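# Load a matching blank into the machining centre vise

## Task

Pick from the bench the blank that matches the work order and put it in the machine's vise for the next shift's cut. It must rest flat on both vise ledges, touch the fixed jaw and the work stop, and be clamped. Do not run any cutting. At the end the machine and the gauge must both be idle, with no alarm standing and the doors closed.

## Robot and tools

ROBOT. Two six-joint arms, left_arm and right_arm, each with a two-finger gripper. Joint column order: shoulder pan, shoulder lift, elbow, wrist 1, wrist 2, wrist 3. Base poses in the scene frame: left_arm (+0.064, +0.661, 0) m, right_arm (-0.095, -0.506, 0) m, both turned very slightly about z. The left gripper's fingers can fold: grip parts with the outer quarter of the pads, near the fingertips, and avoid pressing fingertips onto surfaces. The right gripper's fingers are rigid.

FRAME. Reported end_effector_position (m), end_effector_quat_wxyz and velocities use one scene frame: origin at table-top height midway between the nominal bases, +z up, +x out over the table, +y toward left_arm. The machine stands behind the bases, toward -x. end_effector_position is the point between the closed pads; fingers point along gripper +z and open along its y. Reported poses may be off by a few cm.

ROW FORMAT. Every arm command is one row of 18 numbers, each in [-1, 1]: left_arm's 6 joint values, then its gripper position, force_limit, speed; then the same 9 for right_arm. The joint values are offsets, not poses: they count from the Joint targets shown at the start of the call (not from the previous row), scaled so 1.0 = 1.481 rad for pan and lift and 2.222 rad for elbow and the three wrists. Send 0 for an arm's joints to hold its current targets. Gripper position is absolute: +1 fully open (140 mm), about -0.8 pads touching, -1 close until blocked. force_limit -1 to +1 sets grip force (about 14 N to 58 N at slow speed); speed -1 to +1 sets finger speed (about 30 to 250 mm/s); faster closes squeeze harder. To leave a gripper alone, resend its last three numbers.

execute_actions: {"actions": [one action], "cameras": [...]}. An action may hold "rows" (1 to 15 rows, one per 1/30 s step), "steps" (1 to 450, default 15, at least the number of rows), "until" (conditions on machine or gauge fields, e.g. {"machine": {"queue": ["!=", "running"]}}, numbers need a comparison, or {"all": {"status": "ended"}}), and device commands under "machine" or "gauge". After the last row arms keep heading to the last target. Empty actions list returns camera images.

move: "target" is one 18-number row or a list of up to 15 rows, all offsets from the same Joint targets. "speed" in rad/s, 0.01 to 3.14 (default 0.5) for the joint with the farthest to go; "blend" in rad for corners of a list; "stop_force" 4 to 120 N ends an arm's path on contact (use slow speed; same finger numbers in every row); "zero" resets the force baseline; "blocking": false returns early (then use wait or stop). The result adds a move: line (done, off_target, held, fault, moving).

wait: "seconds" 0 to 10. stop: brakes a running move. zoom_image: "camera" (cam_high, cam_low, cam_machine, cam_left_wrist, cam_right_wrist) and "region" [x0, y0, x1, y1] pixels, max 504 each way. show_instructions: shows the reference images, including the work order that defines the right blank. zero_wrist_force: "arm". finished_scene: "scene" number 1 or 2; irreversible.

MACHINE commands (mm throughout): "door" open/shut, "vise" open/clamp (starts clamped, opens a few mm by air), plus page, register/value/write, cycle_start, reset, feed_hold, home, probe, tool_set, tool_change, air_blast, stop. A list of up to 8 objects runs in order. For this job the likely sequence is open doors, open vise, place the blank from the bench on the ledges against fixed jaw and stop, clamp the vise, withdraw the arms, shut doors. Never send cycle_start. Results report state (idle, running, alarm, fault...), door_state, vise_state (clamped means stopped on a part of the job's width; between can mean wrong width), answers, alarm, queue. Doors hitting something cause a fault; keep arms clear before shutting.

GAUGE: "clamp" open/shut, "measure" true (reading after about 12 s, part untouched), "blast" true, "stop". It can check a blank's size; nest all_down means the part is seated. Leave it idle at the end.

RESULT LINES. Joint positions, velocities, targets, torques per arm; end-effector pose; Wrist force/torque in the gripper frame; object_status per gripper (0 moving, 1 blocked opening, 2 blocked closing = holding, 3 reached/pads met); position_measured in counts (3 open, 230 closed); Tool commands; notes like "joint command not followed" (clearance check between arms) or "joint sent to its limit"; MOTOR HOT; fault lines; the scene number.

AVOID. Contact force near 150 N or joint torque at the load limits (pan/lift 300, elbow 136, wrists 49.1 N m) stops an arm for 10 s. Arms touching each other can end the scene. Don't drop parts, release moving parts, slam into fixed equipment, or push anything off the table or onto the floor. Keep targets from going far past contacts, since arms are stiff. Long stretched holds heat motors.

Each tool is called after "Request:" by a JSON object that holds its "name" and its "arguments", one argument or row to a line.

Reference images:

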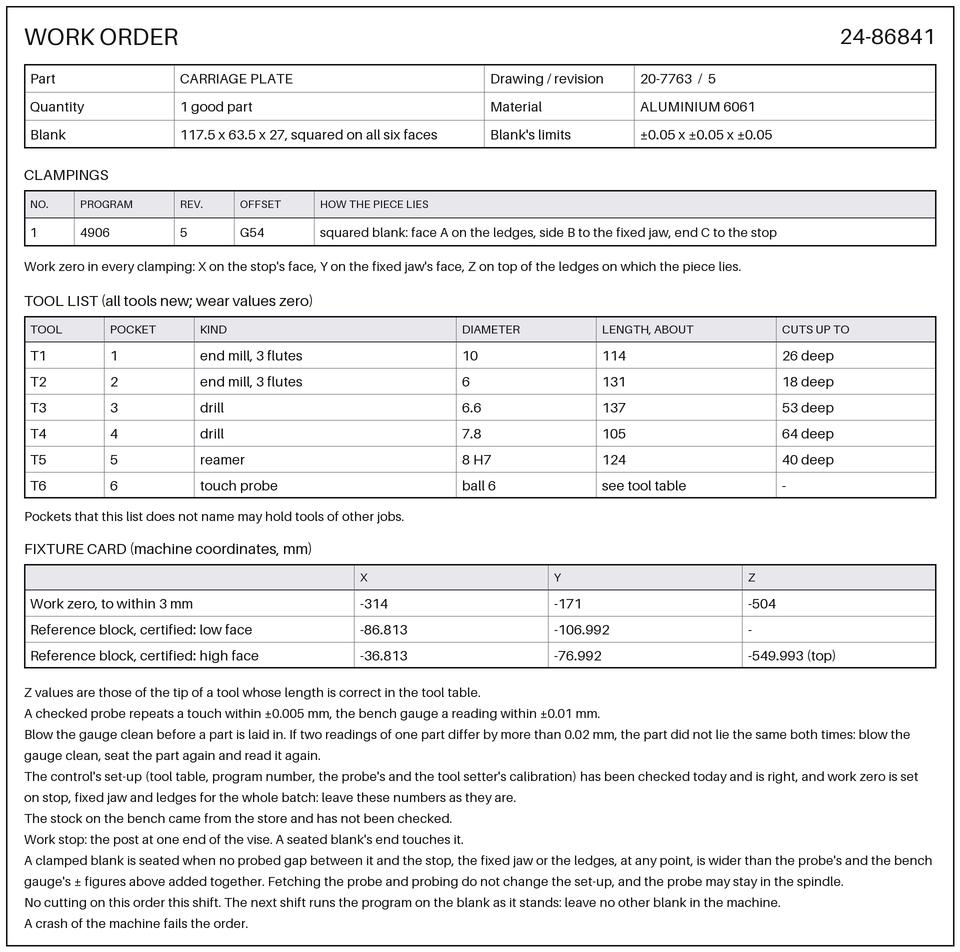

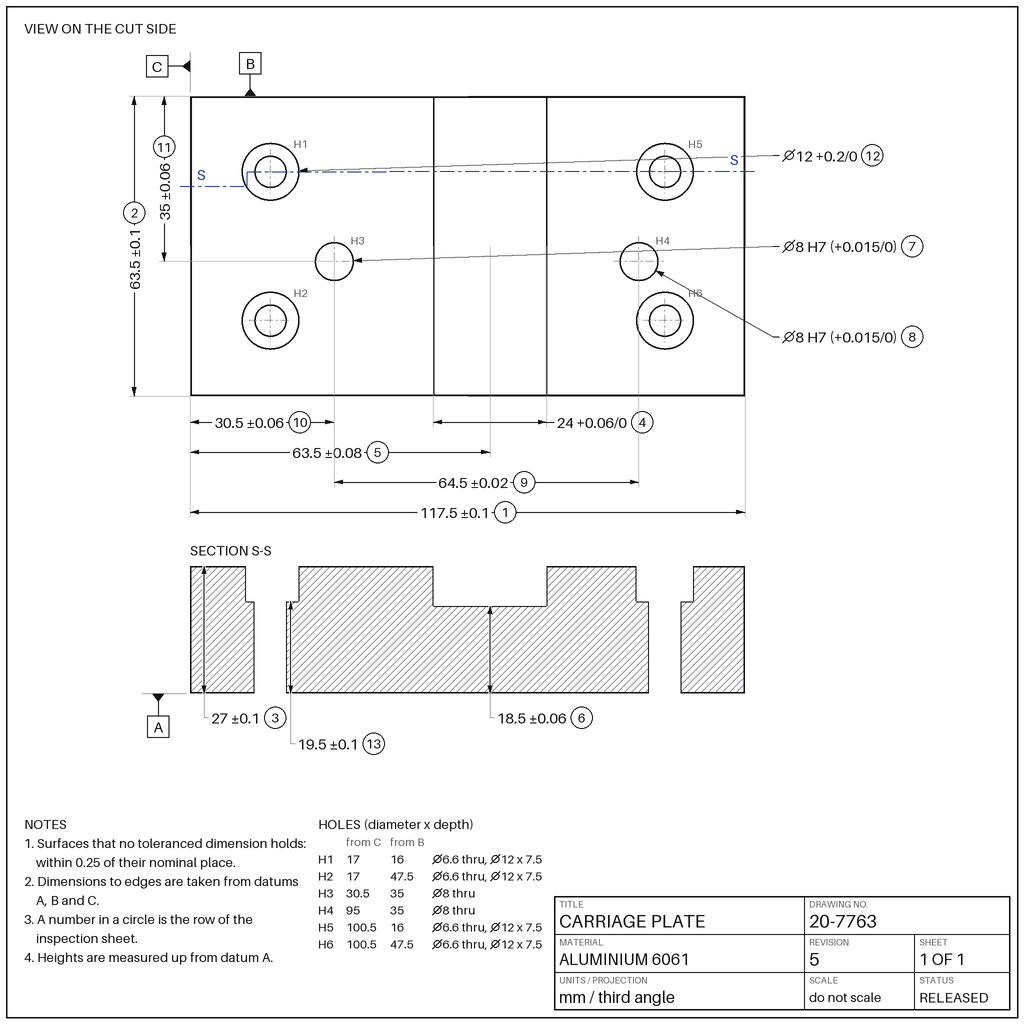

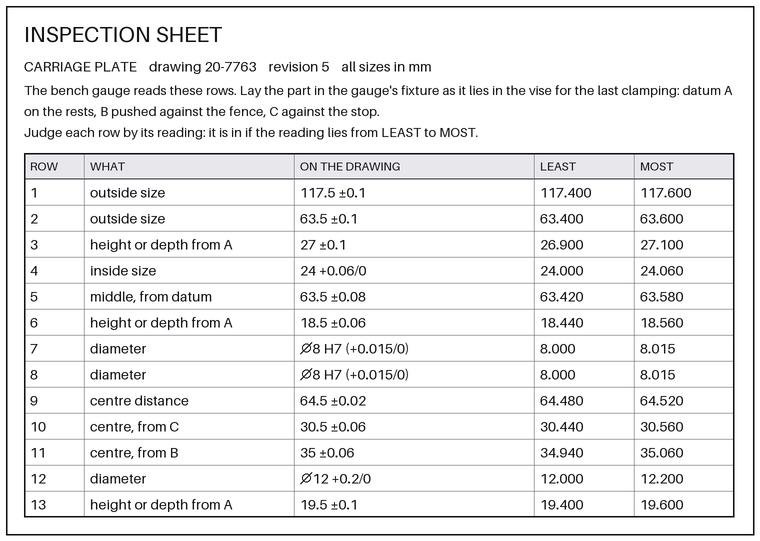

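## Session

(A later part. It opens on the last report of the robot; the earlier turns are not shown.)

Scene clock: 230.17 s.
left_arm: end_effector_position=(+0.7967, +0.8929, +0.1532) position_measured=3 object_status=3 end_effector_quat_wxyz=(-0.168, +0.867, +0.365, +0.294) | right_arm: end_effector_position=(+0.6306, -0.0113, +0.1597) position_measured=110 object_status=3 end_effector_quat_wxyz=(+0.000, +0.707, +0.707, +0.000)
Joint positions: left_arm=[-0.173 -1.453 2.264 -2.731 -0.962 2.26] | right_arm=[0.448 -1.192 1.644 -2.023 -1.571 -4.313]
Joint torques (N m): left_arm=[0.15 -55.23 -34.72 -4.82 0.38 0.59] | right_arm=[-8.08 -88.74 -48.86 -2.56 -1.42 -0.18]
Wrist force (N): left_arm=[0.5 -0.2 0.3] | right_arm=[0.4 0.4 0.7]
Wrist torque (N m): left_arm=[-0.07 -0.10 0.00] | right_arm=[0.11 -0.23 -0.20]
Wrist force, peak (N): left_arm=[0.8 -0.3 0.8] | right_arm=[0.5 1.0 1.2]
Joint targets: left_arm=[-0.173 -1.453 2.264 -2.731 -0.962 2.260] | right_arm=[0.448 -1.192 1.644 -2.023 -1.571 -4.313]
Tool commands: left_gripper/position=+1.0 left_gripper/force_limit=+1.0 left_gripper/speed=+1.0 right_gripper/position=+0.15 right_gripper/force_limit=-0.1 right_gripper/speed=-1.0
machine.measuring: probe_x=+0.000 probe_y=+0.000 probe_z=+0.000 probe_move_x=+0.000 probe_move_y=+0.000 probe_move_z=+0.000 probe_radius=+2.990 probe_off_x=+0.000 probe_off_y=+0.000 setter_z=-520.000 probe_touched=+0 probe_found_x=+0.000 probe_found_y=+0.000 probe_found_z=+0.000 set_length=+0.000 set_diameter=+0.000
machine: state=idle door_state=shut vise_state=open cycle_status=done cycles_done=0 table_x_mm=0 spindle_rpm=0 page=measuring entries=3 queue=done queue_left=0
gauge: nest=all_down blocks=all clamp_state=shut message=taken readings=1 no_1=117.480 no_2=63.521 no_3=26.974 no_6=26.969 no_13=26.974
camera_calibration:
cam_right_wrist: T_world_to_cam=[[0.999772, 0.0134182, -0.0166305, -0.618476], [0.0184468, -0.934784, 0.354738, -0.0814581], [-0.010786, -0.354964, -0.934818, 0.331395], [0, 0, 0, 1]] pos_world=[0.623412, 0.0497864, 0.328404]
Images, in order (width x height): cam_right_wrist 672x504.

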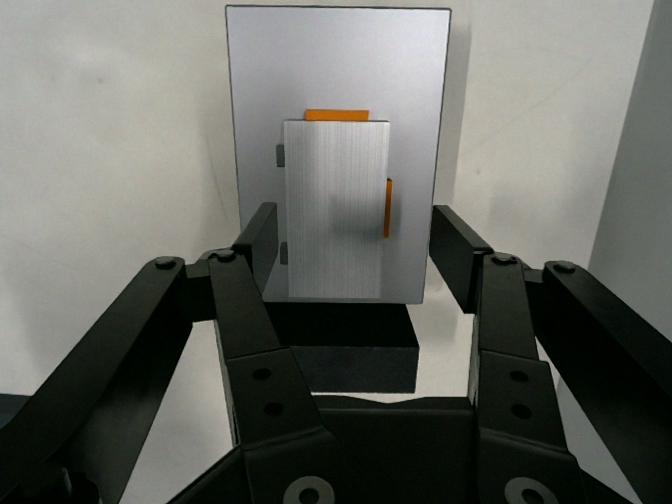

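Request:
{"name": "execute_actions", "arguments": {
  "actions": [
    {"gauge":{"clamp":"open"},"machine":{"door":"open"},"steps":240,"until":{"gauge":{"clamp_state":"open"}}}
  ]
}}

Request:
{"name": "move", "arguments": {
  "target": [
    [0, 0, 0, 0, 0, 0, 1, 1, 1, -0.0059, 0.0198, 0.0349, -0.0480, 0, -0.0037, 0.15, -0.1, -1],
    [0, 0, 0, 0, 0, 0, 1, 1, 1, -0.0059, 0.0198, 0.0349, -0.0480, 0, -0.0037, -1, -0.1, -1]
  ],
  "speed": 0.1,
  "cameras": ["cam_right_wrist", "cam_machine"]
}}

Request:
{"name": "zoom_image", "arguments": {
  "camera": "cam_machine",
  "region": [220, 190, 440, 370]
}}

Scene clock: 256.97 s.
left_arm: end_effector_position=(+0.7967, +0.8929, +0.1532) position_measured=3 object_status=3 end_effector_quat_wxyz=(-0.168, +0.867, +0.365, +0.294) | right_arm: end_effector_position=(+0.6306, -0.0113, +0.1597) position_measured=110 object_status=3 end_effector_quat_wxyz=(+0.000, +0.707, +0.707, +0.000)
Joint positions: left_arm=[-0.173 -1.453 2.264 -2.731 -0.962 2.26] | right_arm=[0.448 -1.192 1.644 -2.023 -1.571 -4.313]
Joint torques (N m): left_arm=[-1.86 -56.78 -34.33 -4.57 0.49 0.59] | right_arm=[-7.06 -87.44 -47.51 -2.82 -1.08 -0.02]
Wrist force (N): left_arm=[0.5 -0.3 0.5] | right_arm=[0.3 0.4 0.8]
Wrist torque (N m): left_arm=[-0.08 -0.12 0.00] | right_arm=[0.10 -0.21 -0.20]
Wrist force, peak (N): left_arm=[1.2 -0.3 0.9] | right_arm=[0.7 0.8 1.0]
Joint targets: left_arm=[-0.173 -1.453 2.264 -2.731 -0.962 2.260] | right_arm=[0.448 -1.192 1.644 -2.023 -1.571 -4.313]
Tool commands: left_gripper/position=+1.0 left_gripper/force_limit=+1.0 left_gripper/speed=+1.0 right_gripper/position=+0.15 right_gripper/force_limit=-0.1 right_gripper/speed=-1.0
machine.measuring: probe_x=+0.000 probe_y=+0.000 probe_z=+0.000 probe_move_x=+0.000 probe_move_y=+0.000 probe_move_z=+0.000 probe_radius=+2.990 probe_off_x=+0.000 probe_off_y=+0.000 setter_z=-520.000 probe_touched=+0 probe_found_x=+0.000 probe_found_y=+0.000 probe_found_z=+0.000 set_length=+0.000 set_diameter=+0.000
machine: state=idle door_state=open vise_state=open cycle_status=done cycles_done=0 table_x_mm=0 spindle_rpm=0 page=measuring entries=3 queue=done queue_left=0
gauge: nest=all_down blocks=all clamp_state=open message=taken readings=1 no_1=117.480 no_2=63.521 no_3=26.974 no_6=26.969 no_13=26.974

Scene clock: 259.30 s.
left_arm: end_effector_position=(+0.7967, +0.8929, +0.1532) position_measured=3 object_status=3 end_effector_quat_wxyz=(-0.168, +0.867, +0.365, +0.294) | right_arm: end_effector_position=(+0.6227, -0.0227, +0.0993) position_measured=132 object_status=0 end_effector_quat_wxyz=(+0.000, +0.707, +0.707, +0.000)
Joint positions: left_arm=[-0.173 -1.453 2.264 -2.731 -0.962 2.26] | right_arm=[0.439 -1.163 1.722 -2.13 -1.571 -4.321]
Joint torques (N m): left_arm=[-0.04 -56.88 -34.27 -4.46 0.51 0.6] | right_arm=[-22.76 -58.08 -40.51 -14.09 -1.75 -1.56]
Wrist force (N): left_arm=[0.4 -0.3 0.7] | right_arm=[-0.3 -31.7 -25.1]
Wrist torque (N m): left_arm=[-0.08 -0.09 0.00] | right_arm=[1.67 -0.21 -0.11]
Wrist force, peak (N): left_arm=[0.7 -0.3 0.8] | right_arm=[-0.1 -31.9 -25.4]
Joint targets: left_arm=[-0.173 -1.453 2.264 -2.731 -0.962 2.260] | right_arm=[0.439 -1.163 1.722 -2.130 -1.571 -4.321]
machine.measuring: probe_x=+0.000 probe_y=+0.000 probe_z=+0.000 probe_move_x=+0.000 probe_move_y=+0.000 probe_move_z=+0.000 probe_radius=+2.990 probe_off_x=+0.000 probe_off_y=+0.000 setter_z=-520.000 probe_touched=+0 probe_found_x=+0.000 probe_found_y=+0.000 probe_found_z=+0.000 set_length=+0.000 set_diameter=+0.000
machine: state=idle door_state=open vise_state=open cycle_status=done cycles_done=0 table_x_mm=0 spindle_rpm=0 page=measuring entries=3 queue=done queue_left=0
gauge: nest=some_down blocks=stop clamp_state=open message=taken readings=1 no_1=117.480 no_2=63.521 no_3=26.974 no_6=26.969 no_13=26.974
move: done
camera_calibration:
cam_right_wrist: T_world_to_cam=[[0.999771, 0.0129212, -0.0170874, -0.611386], [0.0181468, -0.934714, 0.354936, -0.0703238], [-0.0113856, -0.355165, -0.934734, 0.271189], [0, 0, 0, 1]] pos_world=[0.61561, 0.0384841, 0.268003]
Images, in order (width x height): cam_machine 672x504, cam_right_wrist 672x504.

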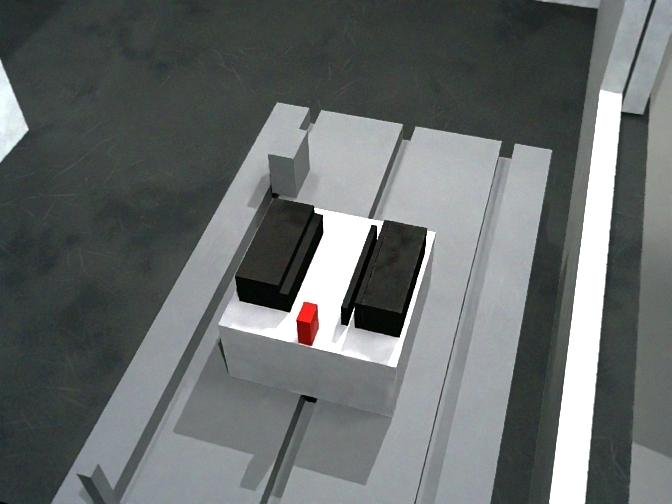

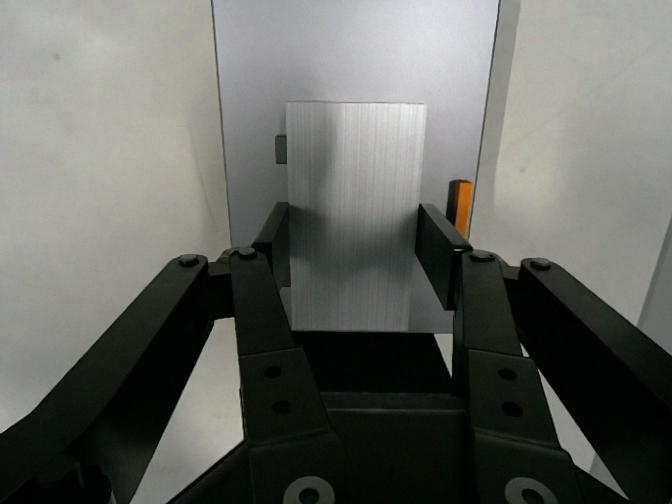

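Scaled by 2.291 from the camera's 672x504 image, which has a finer 960x720 frame.

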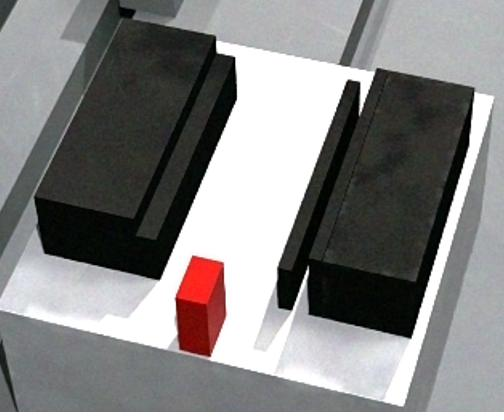

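Request:
{"name": "move", "arguments": {
  "target": [
    [0, 0, 0, 0, 0, 0, 1, 1, 1, 0, -0.0891, -0.1052, 0.1647, 0, 0, -1, -0.1, -1],
    [0, 0, 0, 0, 0, 0, 1, 1, 1, 0.2475, -0.3902, 0.1069, 0.1532, 0, 0.1648, -1, -0.1, -1],
    [0, 0, 0, 0, 0, 0, 1, 1, 1, 0.9902, -0.3902, 0.1069, 0.1532, 0, 0.6598, -1, -0.1, -1]
  ],
  "speed": [0.2, 0.5, 0.5],
  "blend": [0.1, 0.2, 0]
}}

Scene clock: 310.67 s.
left_arm: end_effector_position=(+0.7967, +0.8929, +0.1532) position_measured=3 object_status=3 end_effector_quat_wxyz=(-0.168, +0.867, +0.365, +0.294) | right_arm: end_effector_position=(-0.4235, -0.0044, +0.3200) position_measured=135 object_status=2 end_effector_quat_wxyz=(+0.000, +0.707, +0.707, +0.000) end_effector_velocity=(-0.003, -0.002, +0.000) end_effector_angular_velocity=(+0.000, +0.000, +0.002)
Joint positions: left_arm=[-0.173 -1.453 2.264 -2.731 -0.962 2.26] | right_arm=[1.905 -1.741 1.959 -1.789 -1.571 -2.856]
Joint velocities: left_arm=[within noise] | right_arm=[0.005 0 0 0.001 0 0.003]
Joint torques (N m): left_arm=[-2.75 -57.26 -34.62 -3.89 0.47 0.76] | right_arm=[20.78 -41.62 -45.46 -6.24 1.01 2.12]
Wrist force (N): left_arm=[0.2 -0.5 0.2] | right_arm=[-1.6 0.7 2.0]
Wrist torque (N m): left_arm=[-0.12 -0.05 0.00] | right_arm=[0.18 0.15 -0.19]
Wrist force, peak (N): left_arm=[1.0 -0.8 0.5] | right_arm=[-1.1 -33.7 -25.1]
Joint targets: left_arm=[-0.173 -1.453 2.264 -2.731 -0.962 2.260] | right_arm=[1.906 -1.741 1.959 -1.789 -1.571 -2.855]
machine.measuring: probe_x=+0.000 probe_y=+0.000 probe_z=+0.000 probe_move_x=+0.000 probe_move_y=+0.000 probe_move_z=+0.000 probe_radius=+2.990 probe_off_x=+0.000 probe_off_y=+0.000 setter_z=-520.000 probe_touched=+0 probe_found_x=+0.000 probe_found_y=+0.000 probe_found_z=+0.000 set_length=+0.000 set_diameter=+0.000
machine: state=idle door_state=open vise_state=open cycle_status=done cycles_done=0 table_x_mm=0 spindle_rpm=0 page=measuring entries=3 queue=done queue_left=0
gauge: nest=all_up blocks=free clamp_state=open message=taken readings=1 no_1=117.480 no_2=63.521 no_3=26.974 no_6=26.969 no_13=26.974
move: done

Request:
{"name": "move", "arguments": {
  "target": [
    [0, 0, 0, 0, 0, 0, 1, 1, 1, 0.3327, 0.2181, -0.1275, -0.0178, 0, 0.2220, -1, -0.1, -1],
    [0, 0, 0, 0, 0, 0, 1, 1, 1, 0.3327, 0.2300, -0.1060, -0.0473, 0, 0.2220, -1, -0.1, -1]
  ],
  "speed": [0.4, 0.1],
  "blend": [0.01, 0],
  "cameras": ["cam_right_wrist","cam_low","cam_machine"]
}}

Request:
{"name": "zoom_image", "arguments": {
  "camera": "cam_machine",
  "region": [230, 210, 400, 350]
}}

Request:
{"name": "zoom_image", "arguments": {
  "camera": "cam_low",
  "region": [150, 240, 230, 300]
}}

Scene clock: 326.80 s.
left_arm: end_effector_position=(+0.7967, +0.8929, +0.1532) position_measured=3 object_status=3 end_effector_quat_wxyz=(-0.168, +0.867, +0.365, +0.294) | right_arm: end_effector_position=(-0.7565, -0.0836, +0.2622) position_measured=135 object_status=2 end_effector_quat_wxyz=(+0.000, +0.707, +0.707, +0.000) end_effector_velocity=(+0.001, +0.003, -0.001) end_effector_angular_velocity=(+0.002, +0.002, -0.003)
Joint positions: left_arm=[-0.173 -1.453 2.264 -2.731 -0.962 2.26] | right_arm=[2.399 -1.4 1.724 -1.894 -1.571 -2.362]
Joint velocities: left_arm=[within noise] | right_arm=[-0.003 0.001 0.002 -0.006 0 0]
Joint torques (N m): left_arm=[-1.53 -57.54 -33.69 -4.08 0.32 0.97] | right_arm=[20.36 -48.86 -39.98 -6.83 -2.46 1.84]
Wrist force (N): left_arm=[0.6 -0.2 0.3] | right_arm=[-1.3 1.0 2.3]
Wrist torque (N m): left_arm=[-0.05 -0.15 0.00] | right_arm=[0.24 0.11 -0.18]
Wrist force, peak (N): left_arm=[0.8 -0.9 0.4] | right_arm=[-2.6 -2.8 2.5]
Joint targets: left_arm=[-0.173 -1.453 2.264 -2.731 -0.962 2.260] | right_arm=[2.399 -1.400 1.724 -1.894 -1.571 -2.362]
machine.measuring: probe_x=+0.000 probe_y=+0.000 probe_z=+0.000 probe_move_x=+0.000 probe_move_y=+0.000 probe_move_z=+0.000 probe_radius=+2.990 probe_off_x=+0.000 probe_off_y=+0.000 setter_z=-520.000 probe_touched=+0 probe_found_x=+0.000 probe_found_y=+0.000 probe_found_z=+0.000 set_length=+0.000 set_diameter=+0.000
machine: state=idle door_state=open vise_state=open cycle_status=done cycles_done=0 table_x_mm=0 spindle_rpm=0 page=measuring entries=3 queue=done queue_left=0
gauge: nest=all_up blocks=free clamp_state=open message=taken readings=1 no_1=117.480 no_2=63.521 no_3=26.974 no_6=26.969 no_13=26.974
move: done
camera_calibration:
cam_right_wrist: T_world_to_cam=[[0.999775, 0.0132368, -0.0165552, 0.77095], [0.0182471, -0.9349, 0.354443, -0.159879], [-0.0107858, -0.354666, -0.934931, 0.386738], [0, 0, 0, 1]] pos_world=[-0.763688, -0.0225132, 0.431004]
Images, in order (width x height): cam_low 672x504, cam_machine 672x504, cam_right_wrist 672x504.

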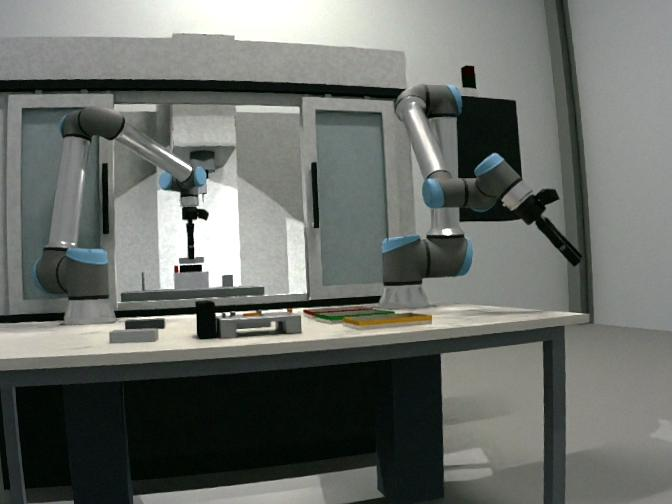

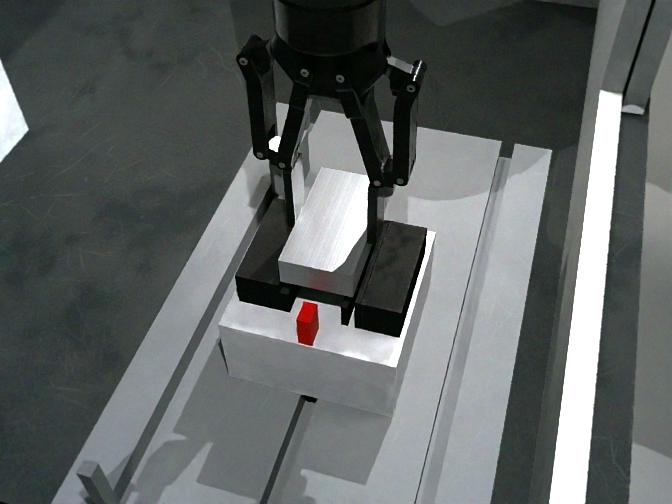

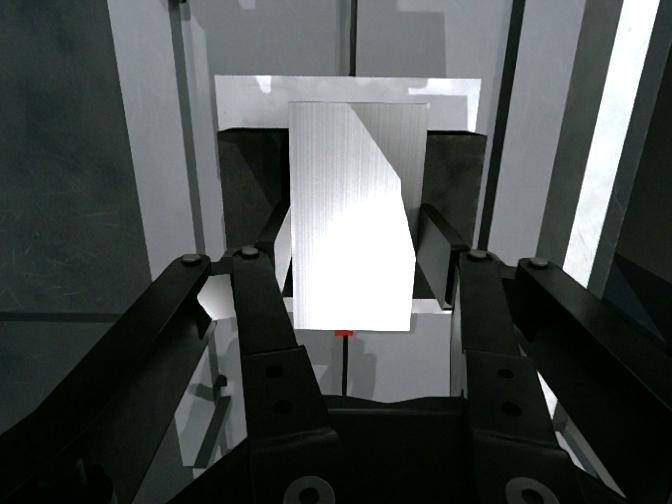

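Scaled by 2.965 from the camera's 672x504 image, which has a finer 960x720 frame.

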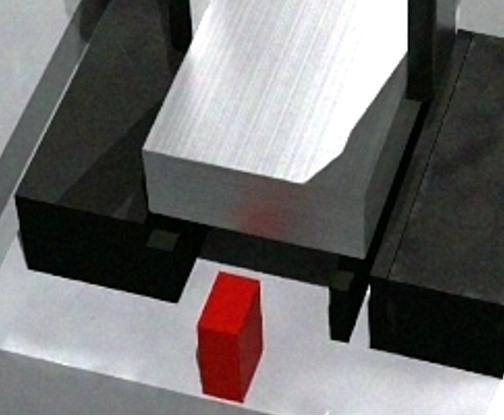

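Scaled by 6.300 from the camera's 672x504 image, which has a finer 960x720 frame.

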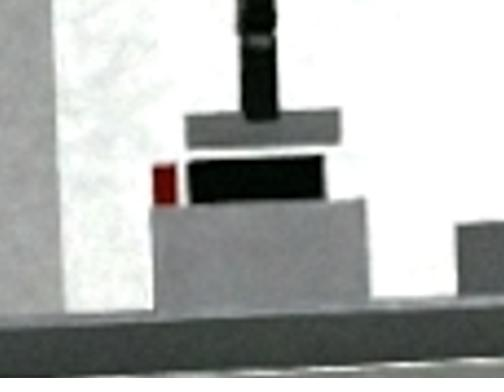

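Request:
{"name": "move", "arguments": {
  "target": [0, 0, 0, 0, 0, 0, 1, 1, 1, 0, 0.0085, 0.0121, -0.0177, 0, 0, -1, -0.1, -1],
  "speed": 0.01,
  "stop_force": 5,
  "cameras": ["cam_low","cam_machine"]
}}

Request:
{"name": "zoom_image", "arguments": {
  "camera": "cam_machine",
  "region": [230, 210, 400, 350]
}}

Request:
{"name": "zoom_image", "arguments": {
  "camera": "cam_low",
  "region": [150, 240, 230, 300]
}}

Scene clock: 346.93 s.
left_arm: end_effector_position=(+0.7967, +0.8929, +0.1532) position_measured=3 object_status=3 end_effector_quat_wxyz=(-0.168, +0.867, +0.365, +0.294) | right_arm: end_effector_position=(-0.7565, -0.0836, +0.2445) position_measured=135 object_status=2 end_effector_quat_wxyz=(+0.000, +0.707, +0.707, +0.000)
Joint positions: left_arm=[-0.173 -1.453 2.264 -2.731 -0.962 2.26] | right_arm=[2.399 -1.39 1.745 -1.925 -1.571 -2.362]
Joint torques (N m): left_arm=[-2.31 -56.98 -34.82 -4.07 0.6 0.96] | right_arm=[17.7 -65.6 -50.02 -2.09 -2.24 2.03]
Wrist force (N): left_arm=[0.5 -0.3 0.4] | right_arm=[-2.1 0.3 -2.6]
Wrist torque (N m): left_arm=[-0.07 -0.11 -0.01] | right_arm=[0.35 0.24 -0.19]
Wrist force, peak (N): left_arm=[1.0 -0.8 0.8] | right_arm=[-4.9 4.7 -10.2]
Joint targets: left_arm=[-0.173 -1.453 2.264 -2.731 -0.962 2.260] | right_arm=[2.399 -1.390 1.745 -1.925 -1.571 -2.362]
machine.measuring: probe_x=+0.000 probe_y=+0.000 probe_z=+0.000 probe_move_x=+0.000 probe_move_y=+0.000 probe_move_z=+0.000 probe_radius=+2.990 probe_off_x=+0.000 probe_off_y=+0.000 setter_z=-520.000 probe_touched=+0 probe_found_x=+0.000 probe_found_y=+0.000 probe_found_z=+0.000 set_length=+0.000 set_diameter=+0.000
machine: state=idle door_state=open vise_state=open cycle_status=done cycles_done=0 table_x_mm=0 spindle_rpm=0 page=measuring entries=3 queue=done queue_left=0
gauge: nest=all_up blocks=free clamp_state=open message=taken readings=1 no_1=117.480 no_2=63.521 no_3=26.974 no_6=26.969 no_13=26.974
move: contact (right_arm)
Images, in order (width x height): cam_low 672x504, cam_machine 672x504.

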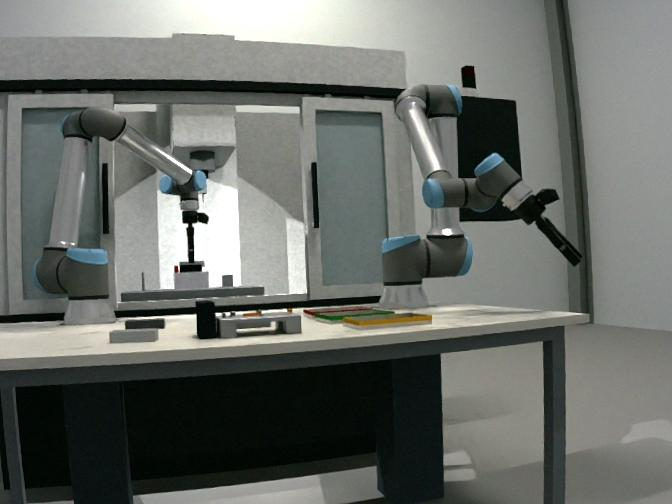

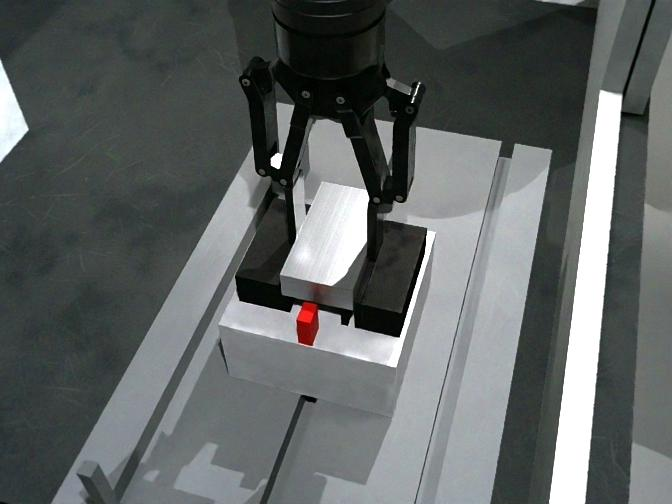

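Scaled by 2.965 from the camera's 672x504 image, which has a finer 960x720 frame.

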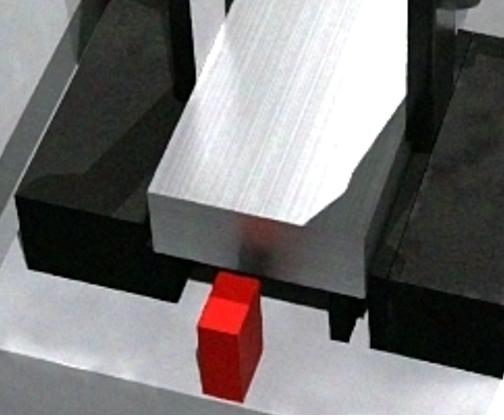

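Scaled by 6.300 from the camera's 672x504 image, which has a finer 960x720 frame.

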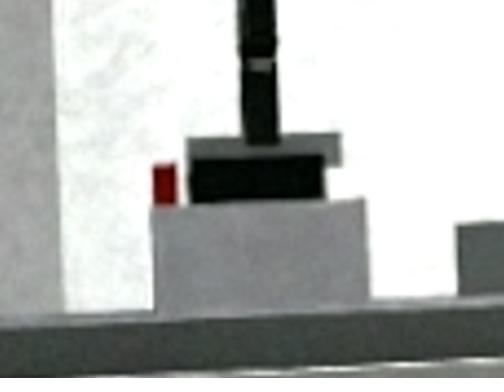

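Request:
{"name": "move", "arguments": {
  "target": [0, 0, 0, 0, 0, 0, 1, 1, 1, 0.0063, -0.0059, 0.0046, -0.0006, 0, 0.0042, -1, -0.1, -1],
  "speed": 0.01,
  "stop_force": 9,
  "cameras": ["cam_low","cam_machine"]
}}

Request:
{"name": "zoom_image", "arguments": {
  "camera": "cam_machine",
  "region": [230, 210, 400, 350]
}}

Request:
{"name": "zoom_image", "arguments": {
  "camera": "cam_low",
  "region": [150, 240, 230, 300]
}}

Scene clock: 368.90 s.
left_arm: end_effector_position=(+0.7967, +0.8929, +0.1532) position_measured=3 object_status=3 end_effector_quat_wxyz=(-0.168, +0.867, +0.365, +0.294) | right_arm: end_effector_position=(-0.7565, -0.0912, +0.2446) position_measured=135 object_status=2 end_effector_quat_wxyz=(+0.000, +0.707, +0.707, +0.000)
Joint positions: left_arm=[-0.173 -1.453 2.264 -2.731 -0.962 2.26] | right_arm=[2.406 -1.397 1.752 -1.926 -1.571 -2.355]
Joint torques (N m): left_arm=[-2.95 -55.26 -34.33 -4.23 0.58 0.91] | right_arm=[-14.83 -45.11 -49.12 -1.11 5.5 -1.41]
Wrist force (N): left_arm=[0.3 -0.6 0.9] | right_arm=[7.9 1.8 -0.4]
Wrist torque (N m): left_arm=[-0.13 -0.07 -0.01] | right_arm=[0.16 0.37 -0.22]
Wrist force, peak (N): left_arm=[0.8 0.0 1.2] | right_arm=[13.1 2.0 0.1]
Joint targets: left_arm=[-0.173 -1.453 2.264 -2.731 -0.962 2.260] | right_arm=[2.406 -1.397 1.752 -1.926 -1.571 -2.355]
machine.measuring: probe_x=+0.000 probe_y=+0.000 probe_z=+0.000 probe_move_x=+0.000 probe_move_y=+0.000 probe_move_z=+0.000 probe_radius=+2.990 probe_off_x=+0.000 probe_off_y=+0.000 setter_z=-520.000 probe_touched=+0 probe_found_x=+0.000 probe_found_y=+0.000 probe_found_z=+0.000 set_length=+0.000 set_diameter=+0.000
machine: state=idle door_state=open vise_state=open cycle_status=done cycles_done=0 table_x_mm=0 spindle_rpm=0 page=measuring entries=3 queue=done queue_left=0
gauge: nest=all_up blocks=free clamp_state=open message=taken readings=1 no_1=117.480 no_2=63.521 no_3=26.974 no_6=26.969 no_13=26.974
move: contact (right_arm)
Images, in order (width x height): cam_low 672x504, cam_machine 672x504.

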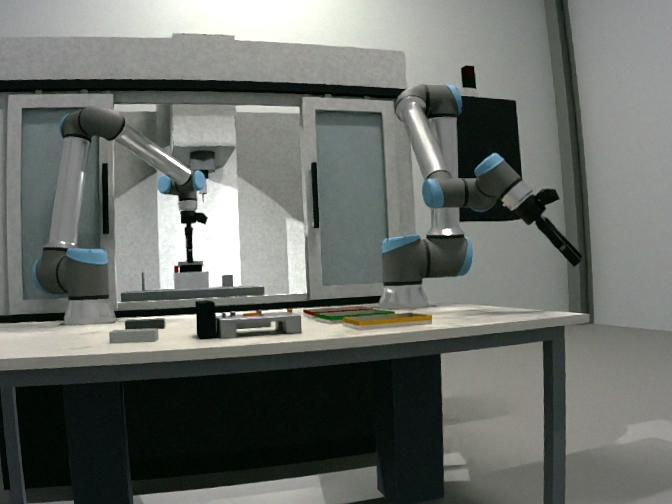

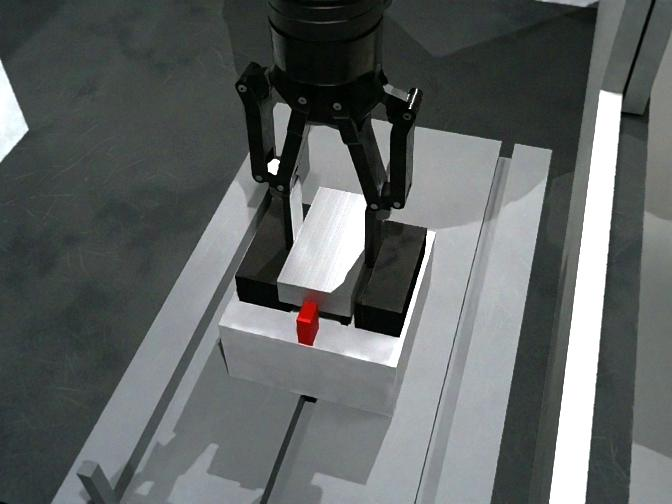

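Scaled by 2.965 from the camera's 672x504 image, which has a finer 960x720 frame.

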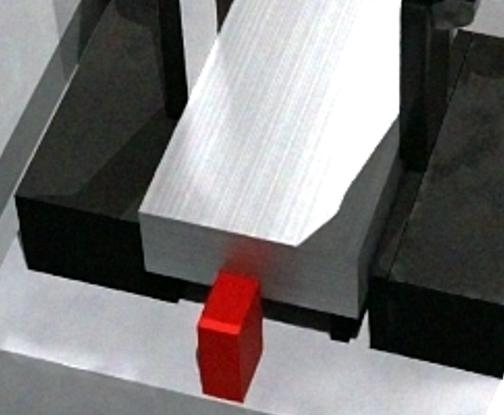

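Scaled by 6.300 from the camera's 672x504 image, which has a finer 960x720 frame.

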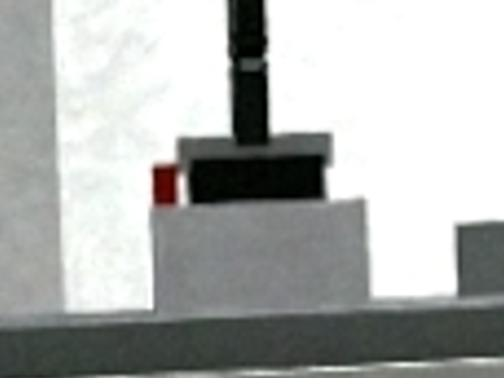

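Request:
{"name": "move", "arguments": {
  "target": [
    [0, 0, 0, 0, 0, 0, 1, 1, 1, 0, 0, 0, 0, 0, 0, 0.15, -0.1, -1],
    [0, 0, 0, 0, 0, 0, 1, 1, 1, 0, -0.0188, -0.0307, 0.0433, 0, 0, 0.15, -0.1, -1],
    [0, 0, 0, 0, 0, 0, 1, 1, 1, 0, -0.0188, -0.0307, 0.0433, 0, 0, -0.8, 0, 0],
    [0, 0, 0, 0, 0, 0, 1, 1, 1, -0.0085, -0.0020, -0.0125, 0.0139, 0, -0.0054, -0.8, 0, 0]
  ],
  "speed": [0.1,0.1,0.1,0.1],
  "cameras": ["cam_machine"]
}}

Request:
{"name": "zoom_image", "arguments": {
  "camera": "cam_machine",
  "region": [230, 120, 450, 350]
}}

Request:
{"name": "move", "arguments": {
  "target": [0, 0, 0, 0, 0, 0, 1, 1, 1, 0, 0.0043, 0.0065, -0.0093, 0, 0, -0.8, 0, 0],
  "speed": 0.01,
  "stop_force": 25
}}

Request:
{"name": "move", "arguments": {
  "target": [0, 0, 0, 0, 0, 0, 1, 1, 1, 0.0008, -0.0010, 0.0008, -0.0002, 0, 0.0005, -0.8, 0, 0],
  "speed": 0.01,
  "stop_force": 15
}}

Scene clock: 405.77 s.
left_arm: end_effector_position=(+0.7967, +0.8929, +0.1532) position_measured=3 object_status=3 end_effector_quat_wxyz=(-0.168, +0.867, +0.365, +0.294) | right_arm: end_effector_position=(-0.7540, -0.0801, +0.2617) position_measured=229 object_status=3 end_effector_quat_wxyz=(+0.000, +0.707, +0.707, +0.000)
Joint positions: left_arm=[-0.173 -1.453 2.264 -2.731 -0.962 2.26] | right_arm=[2.393 -1.4 1.724 -1.895 -1.571 -2.367]
Joint torques (N m): left_arm=[-1.29 -57.42 -33.72 -4.13 0.67 1.14] | right_arm=[-18.7 -45.91 -37.74 -5.7 0.05 -1.72]
Wrist force (N): left_arm=[0.4 -0.6 0.6] | right_arm=[-1.8 1.1 -4.0]
Wrist torque (N m): left_arm=[-0.14 -0.09 -0.01] | right_arm=[0.26 0.21 0.01]
Wrist force, peak (N): left_arm=[1.2 -0.2 0.5] | right_arm=[8.4 2.0 -0.4]
Joint targets: left_arm=[-0.173 -1.453 2.264 -2.731 -0.962 2.260] | right_arm=[2.393 -1.400 1.725 -1.895 -1.571 -2.367]
machine.measuring: probe_x=+0.000 probe_y=+0.000 probe_z=+0.000 probe_move_x=+0.000 probe_move_y=+0.000 probe_move_z=+0.000 probe_radius=+2.990 probe_off_x=+0.000 probe_off_y=+0.000 setter_z=-520.000 probe_touched=+0 probe_found_x=+0.000 probe_found_y=+0.000 probe_found_z=+0.000 set_length=+0.000 set_diameter=+0.000
machine: state=idle door_state=open vise_state=open cycle_status=done cycles_done=0 table_x_mm=0 spindle_rpm=0 page=measuring entries=3 queue=done queue_left=0
gauge: nest=all_up blocks=free clamp_state=open message=taken readings=1 no_1=117.480 no_2=63.521 no_3=26.974 no_6=26.969 no_13=26.974
move: done
Images, in order (width x height): cam_machine 672x504.

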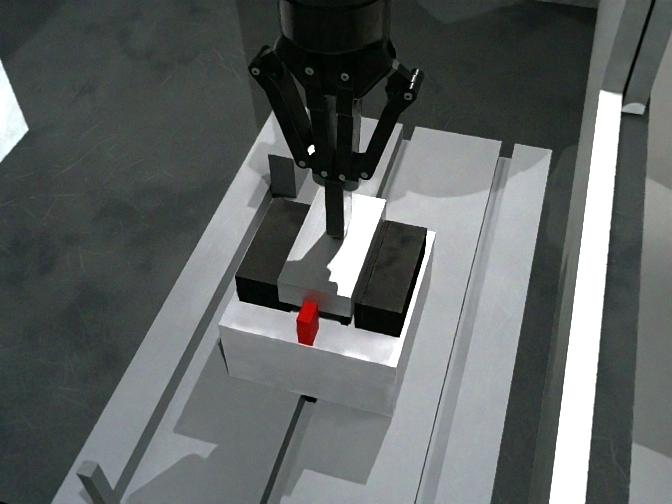

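Scaled by 2.191 from the camera's 672x504 image, which has a finer 960x720 frame.

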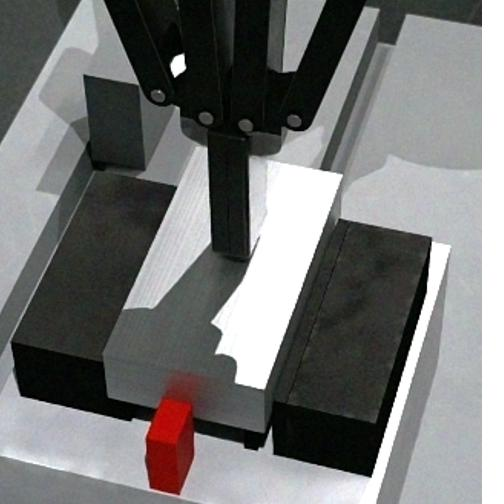

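Scene clock: 407.87 s.
left_arm: end_effector_position=(+0.7967, +0.8929, +0.1532) position_measured=3 object_status=3 end_effector_quat_wxyz=(-0.168, +0.867, +0.365, +0.294) | right_arm: end_effector_position=(-0.7540, -0.0800, +0.2558) position_measured=229 object_status=3 end_effector_quat_wxyz=(+0.000, +0.707, +0.707, +0.000)
Joint positions: left_arm=[-0.173 -1.453 2.264 -2.731 -0.962 2.26] | right_arm=[2.393 -1.397 1.732 -1.905 -1.571 -2.367]
Joint torques (N m): left_arm=[-2.91 -55.32 -33.6 -3.95 0.52 1.05] | right_arm=[-19.62 -47.93 -36.67 -3.38 0.11 -1.92]
Wrist force (N): left_arm=[0.5 -0.4 0.3] | right_arm=[-11.1 9.9 -34.4]
Wrist torque (N m): left_arm=[-0.11 -0.12 0.00] | right_arm=[-0.03 0.06 0.03]
Wrist force, peak (N): left_arm=[0.6 -0.3 1.0] | right_arm=[-13.6 12.8 -41.9]
Joint targets: left_arm=[-0.173 -1.453 2.264 -2.731 -0.962 2.260] | right_arm=[2.393 -1.397 1.732 -1.905 -1.571 -2.367]
machine.measuring: probe_x=+0.000 probe_y=+0.000 probe_z=+0.000 probe_move_x=+0.000 probe_move_y=+0.000 probe_move_z=+0.000 probe_radius=+2.990 probe_off_x=+0.000 probe_off_y=+0.000 setter_z=-520.000 probe_touched=+0 probe_found_x=+0.000 probe_found_y=+0.000 probe_found_z=+0.000 set_length=+0.000 set_diameter=+0.000
machine: state=idle door_state=open vise_state=open cycle_status=done cycles_done=0 table_x_mm=0 spindle_rpm=0 page=measuring entries=3 queue=done queue_left=0
gauge: nest=all_up blocks=free clamp_state=open message=taken readings=1 no_1=117.480 no_2=63.521 no_3=26.974 no_6=26.969 no_13=26.974
move: contact (right_arm); right_arm: the wrist 1 is farthest, 0.011 rad from its target

Scene clock: 408.73 s.
left_arm: end_effector_position=(+0.7967, +0.8929, +0.1532) position_measured=3 object_status=3 end_effector_quat_wxyz=(-0.168, +0.867, +0.365, +0.294) | right_arm: end_effector_position=(-0.7539, -0.0805, +0.2558) position_measured=229 object_status=3 end_effector_quat_wxyz=(+0.000, +0.708, +0.707, +0.000)
Joint positions: left_arm=[-0.173 -1.453 2.264 -2.731 -0.962 2.26] | right_arm=[2.393 -1.397 1.732 -1.905 -1.571 -2.366]
Joint torques (N m): left_arm=[-2.63 -56.95 -33.52 -4.06 0.35 1.09] | right_arm=[-0.91 -43.99 -35.89 2.16 0.24 -1.06]
Wrist force (N): left_arm=[0.4 -0.1 0.7] | right_arm=[7.7 1.5 -18.9]
Wrist torque (N m): left_arm=[-0.05 -0.09 -0.01] | right_arm=[0.30 0.60 -0.08]
Wrist force, peak (N): left_arm=[0.5 0.0 0.9] | right_arm=[-10.7 9.7 -34.8]
Joint targets: left_arm=[-0.173 -1.453 2.264 -2.731 -0.962 2.260] | right_arm=[2.393 -1.397 1.732 -1.905 -1.571 -2.367]
machine.measuring: probe_x=+0.000 probe_y=+0.000 probe_z=+0.000 probe_move_x=+0.000 probe_move_y=+0.000 probe_move_z=+0.000 probe_radius=+2.990 probe_off_x=+0.000 probe_off_y=+0.000 setter_z=-520.000 probe_touched=+0 probe_found_x=+0.000 probe_found_y=+0.000 probe_found_z=+0.000 set_length=+0.000 set_diameter=+0.000
machine: state=idle door_state=open vise_state=open cycle_status=done cycles_done=0 table_x_mm=0 spindle_rpm=0 page=measuring entries=3 queue=done queue_left=0
gauge: nest=all_up blocks=free clamp_state=open message=taken readings=1 no_1=117.480 no_2=63.521 no_3=26.974 no_6=26.969 no_13=26.974
move: contact (right_arm)

Request:
{"name": "execute_actions", "arguments": {
  "actions": [
    {"machine":{"vise":"clamp"},"steps":90,"until":{"machine":{"vise_state":"clamped"}}}
  ]
}}

Request:
{"name": "execute_actions", "arguments": {
  "actions": [
    {"machine":{"vise":"open"},"steps":60,"until":{"machine":{"vise_state":"open"}}}
  ]
}}

Request:
{"name": "move", "arguments": {
  "target": [0, 0, 0, 0, 0, 0, 1, 1, 1, 0.0008, -0.0010, 0.0008, -0.0002, 0, 0.0005, -0.8, 0, 0],
  "speed": 0.01,
  "stop_force": 10
}}

Request:
{"name": "execute_actions", "arguments": {
  "actions": [
    {"machine":{"vise":"clamp"},"steps":90,"until":{"machine":{"vise_state":"clamped"}}}
  ]
}}

Scene clock: 422.83 s.
left_arm: end_effector_position=(+0.7967, +0.8929, +0.1532) position_measured=3 object_status=3 end_effector_quat_wxyz=(-0.168, +0.867, +0.365, +0.294) | right_arm: end_effector_position=(-0.7539, -0.0804, +0.2558) position_measured=229 object_status=3 end_effector_quat_wxyz=(+0.000, +0.708, +0.707, +0.000)
Joint positions: left_arm=[-0.173 -1.453 2.264 -2.731 -0.962 2.26] | right_arm=[2.393 -1.397 1.732 -1.905 -1.571 -2.367]
Joint torques (N m): left_arm=[-0.79 -56.18 -33.64 -3.8 0.45 1.03] | right_arm=[-11.91 -42.32 -32.77 -0.57 -0.15 -1.21]
Wrist force (N): left_arm=[0.7 -0.2 0.3] | right_arm=[-1.4 -5.9 -19.0]
Wrist torque (N m): left_arm=[-0.06 -0.16 -0.01] | right_arm=[0.58 0.20 -0.09]
Wrist force, peak (N): left_arm=[0.5 -0.5 1.3] | right_arm=[7.7 1.4 -19.2]
Joint targets: left_arm=[-0.173 -1.453 2.264 -2.731 -0.962 2.260] | right_arm=[2.393 -1.397 1.732 -1.905 -1.571 -2.367]
Tool commands: left_gripper/position=+1.0 left_gripper/force_limit=+1.0 left_gripper/speed=+1.0 right_gripper/position=-0.8 right_gripper/force_limit=+0.0 right_gripper/speed=+0.0
machine.measuring: probe_x=+0.000 probe_y=+0.000 probe_z=+0.000 probe_move_x=+0.000 probe_move_y=+0.000 probe_move_z=+0.000 probe_radius=+2.990 probe_off_x=+0.000 probe_off_y=+0.000 setter_z=-520.000 probe_touched=+0 probe_found_x=+0.000 probe_found_y=+0.000 probe_found_z=+0.000 set_length=+0.000 set_diameter=+0.000
machine: state=idle door_state=open vise_state=clamped cycle_status=done cycles_done=0 table_x_mm=0 spindle_rpm=0 page=measuring entries=3 queue=running queue_left=0
gauge: nest=all_up blocks=free clamp_state=open message=taken readings=1 no_1=117.480 no_2=63.521 no_3=26.974 no_6=26.969 no_13=26.974

Scene clock: 423.27 s.
left_arm: end_effector_position=(+0.7967, +0.8929, +0.1532) position_measured=3 object_status=3 end_effector_quat_wxyz=(-0.168, +0.867, +0.365, +0.294) | right_arm: end_effector_position=(-0.7539, -0.0804, +0.2558) position_measured=229 object_status=3 end_effector_quat_wxyz=(+0.000, +0.708, +0.707, +0.000)
Joint positions: left_arm=[-0.173 -1.453 2.264 -2.731 -0.962 2.26] | right_arm=[2.393 -1.397 1.732 -1.905 -1.571 -2.367]
Joint torques (N m): left_arm=[-2.51 -57.56 -33.44 -4.08 0.44 1.08] | right_arm=[-10.15 -46.66 -30.08 -0.62 0.26 -1.33]
Wrist force (N): left_arm=[0.5 -0.3 0.6] | right_arm=[-1.7 -5.2 -19.5]
Wrist torque (N m): left_arm=[-0.07 -0.13 0.00] | right_arm=[0.53 0.26 -0.09]
Wrist force, peak (N): left_arm=[0.6 -0.7 0.8] | right_arm=[-1.7 -5.2 -19.5]
Joint targets: left_arm=[-0.173 -1.453 2.264 -2.731 -0.962 2.260] | right_arm=[2.393 -1.397 1.732 -1.905 -1.571 -2.367]
Tool commands: left_gripper/position=+1.0 left_gripper/force_limit=+1.0 left_gripper/speed=+1.0 right_gripper/position=-0.8 right_gripper/force_limit=+0.0 right_gripper/speed=+0.0
machine.measuring: probe_x=+0.000 probe_y=+0.000 probe_z=+0.000 probe_move_x=+0.000 probe_move_y=+0.000 probe_move_z=+0.000 probe_radius=+2.990 probe_off_x=+0.000 probe_off_y=+0.000 setter_z=-520.000 probe_touched=+0 probe_found_x=+0.000 probe_found_y=+0.000 probe_found_z=+0.000 set_length=+0.000 set_diameter=+0.000
machine: state=idle door_state=open vise_state=open cycle_status=done cycles_done=0 table_x_mm=0 spindle_rpm=0 page=measuring entries=3 queue=running queue_left=0
gauge: nest=all_up blocks=free clamp_state=open message=taken readings=1 no_1=117.480 no_2=63.521 no_3=26.974 no_6=26.969 no_13=26.974

Scene clock: 424.43 s.
left_arm: end_effector_position=(+0.7967, +0.8929, +0.1532) position_measured=3 object_status=3 end_effector_quat_wxyz=(-0.168, +0.867, +0.365, +0.294) | right_arm: end_effector_position=(-0.7538, -0.0817, +0.2558) position_measured=229 object_status=3 end_effector_quat_wxyz=(+0.000, +0.708, +0.707, +0.000)
Joint positions: left_arm=[-0.173 -1.453 2.264 -2.731 -0.962 2.26] | right_arm=[2.394 -1.399 1.734 -1.906 -1.571 -2.365]
Joint torques (N m): left_arm=[-2.29 -56.77 -33.92 -4 0.38 1] | right_arm=[15.45 -57.37 -29.82 -0.32 0.52 1.11]
Wrist force (N): left_arm=[0.2 -0.1 0.1] | right_arm=[9.2 0.6 -17.1]
Wrist torque (N m): left_arm=[-0.05 -0.06 -0.01] | right_arm=[0.36 0.74 -0.17]
Wrist force, peak (N): left_arm=[0.8 -0.7 0.8] | right_arm=[-1.4 -5.6 -21.0]
Joint targets: left_arm=[-0.173 -1.453 2.264 -2.731 -0.962 2.260] | right_arm=[2.394 -1.399 1.734 -1.906 -1.571 -2.366]
machine.measuring: probe_x=+0.000 probe_y=+0.000 probe_z=+0.000 probe_move_x=+0.000 probe_move_y=+0.000 probe_move_z=+0.000 probe_radius=+2.990 probe_off_x=+0.000 probe_off_y=+0.000 setter_z=-520.000 probe_touched=+0 probe_found_x=+0.000 probe_found_y=+0.000 probe_found_z=+0.000 set_length=+0.000 set_diameter=+0.000
machine: state=idle door_state=open vise_state=open cycle_status=done cycles_done=0 table_x_mm=0 spindle_rpm=0 page=measuring entries=3 queue=done queue_left=0
gauge: nest=all_up blocks=free clamp_state=open message=taken readings=1 no_1=117.480 no_2=63.521 no_3=26.974 no_6=26.969 no_13=26.974
move: contact (right_arm)

Scene clock: 425.13 s.
left_arm: end_effector_position=(+0.7967, +0.8929, +0.1532) position_measured=3 object_status=3 end_effector_quat_wxyz=(-0.168, +0.867, +0.365, +0.294) | right_arm: end_effector_position=(-0.7538, -0.0817, +0.2558) position_measured=229 object_status=3 end_effector_quat_wxyz=(+0.000, +0.708, +0.707, +0.000)
Joint positions: left_arm=[-0.173 -1.453 2.264 -2.731 -0.962 2.26] | right_arm=[2.394 -1.399 1.734 -1.906 -1.571 -2.366]
Joint torques (N m): left_arm=[-2.94 -56.28 -33.9 -3.92 0.49 1.09] | right_arm=[7.36 -47.67 -33.02 1.42 0.3 -0.06]
Wrist force (N): left_arm=[0.4 0.0 0.5] | right_arm=[8.9 0.0 -17.6]
Wrist torque (N m): left_arm=[-0.02 -0.09 0.00] | right_arm=[0.37 0.67 -0.17]
Wrist force, peak (N): left_arm=[0.6 -0.1 0.9] | right_arm=[9.4 0.4 -17.7]
Joint targets: left_arm=[-0.173 -1.453 2.264 -2.731 -0.962 2.260] | right_arm=[2.394 -1.399 1.734 -1.906 -1.571 -2.366]
Tool commands: left_gripper/position=+1.0 left_gripper/force_limit=+1.0 left_gripper/speed=+1.0 right_gripper/position=-0.8 right_gripper/force_limit=+0.0 right_gripper/speed=+0.0
machine.measuring: probe_x=+0.000 probe_y=+0.000 probe_z=+0.000 probe_move_x=+0.000 probe_move_y=+0.000 probe_move_z=+0.000 probe_radius=+2.990 probe_off_x=+0.000 probe_off_y=+0.000 setter_z=-520.000 probe_touched=+0 probe_found_x=+0.000 probe_found_y=+0.000 probe_found_z=+0.000 set_length=+0.000 set_diameter=+0.000
machine: state=idle door_state=open vise_state=clamped cycle_status=done cycles_done=0 table_x_mm=0 spindle_rpm=0 page=measuring entries=3 queue=running queue_left=0
gauge: nest=all_up blocks=free clamp_state=open message=taken readings=1 no_1=117.480 no_2=63.521 no_3=26.974 no_6=26.969 no_13=26.974


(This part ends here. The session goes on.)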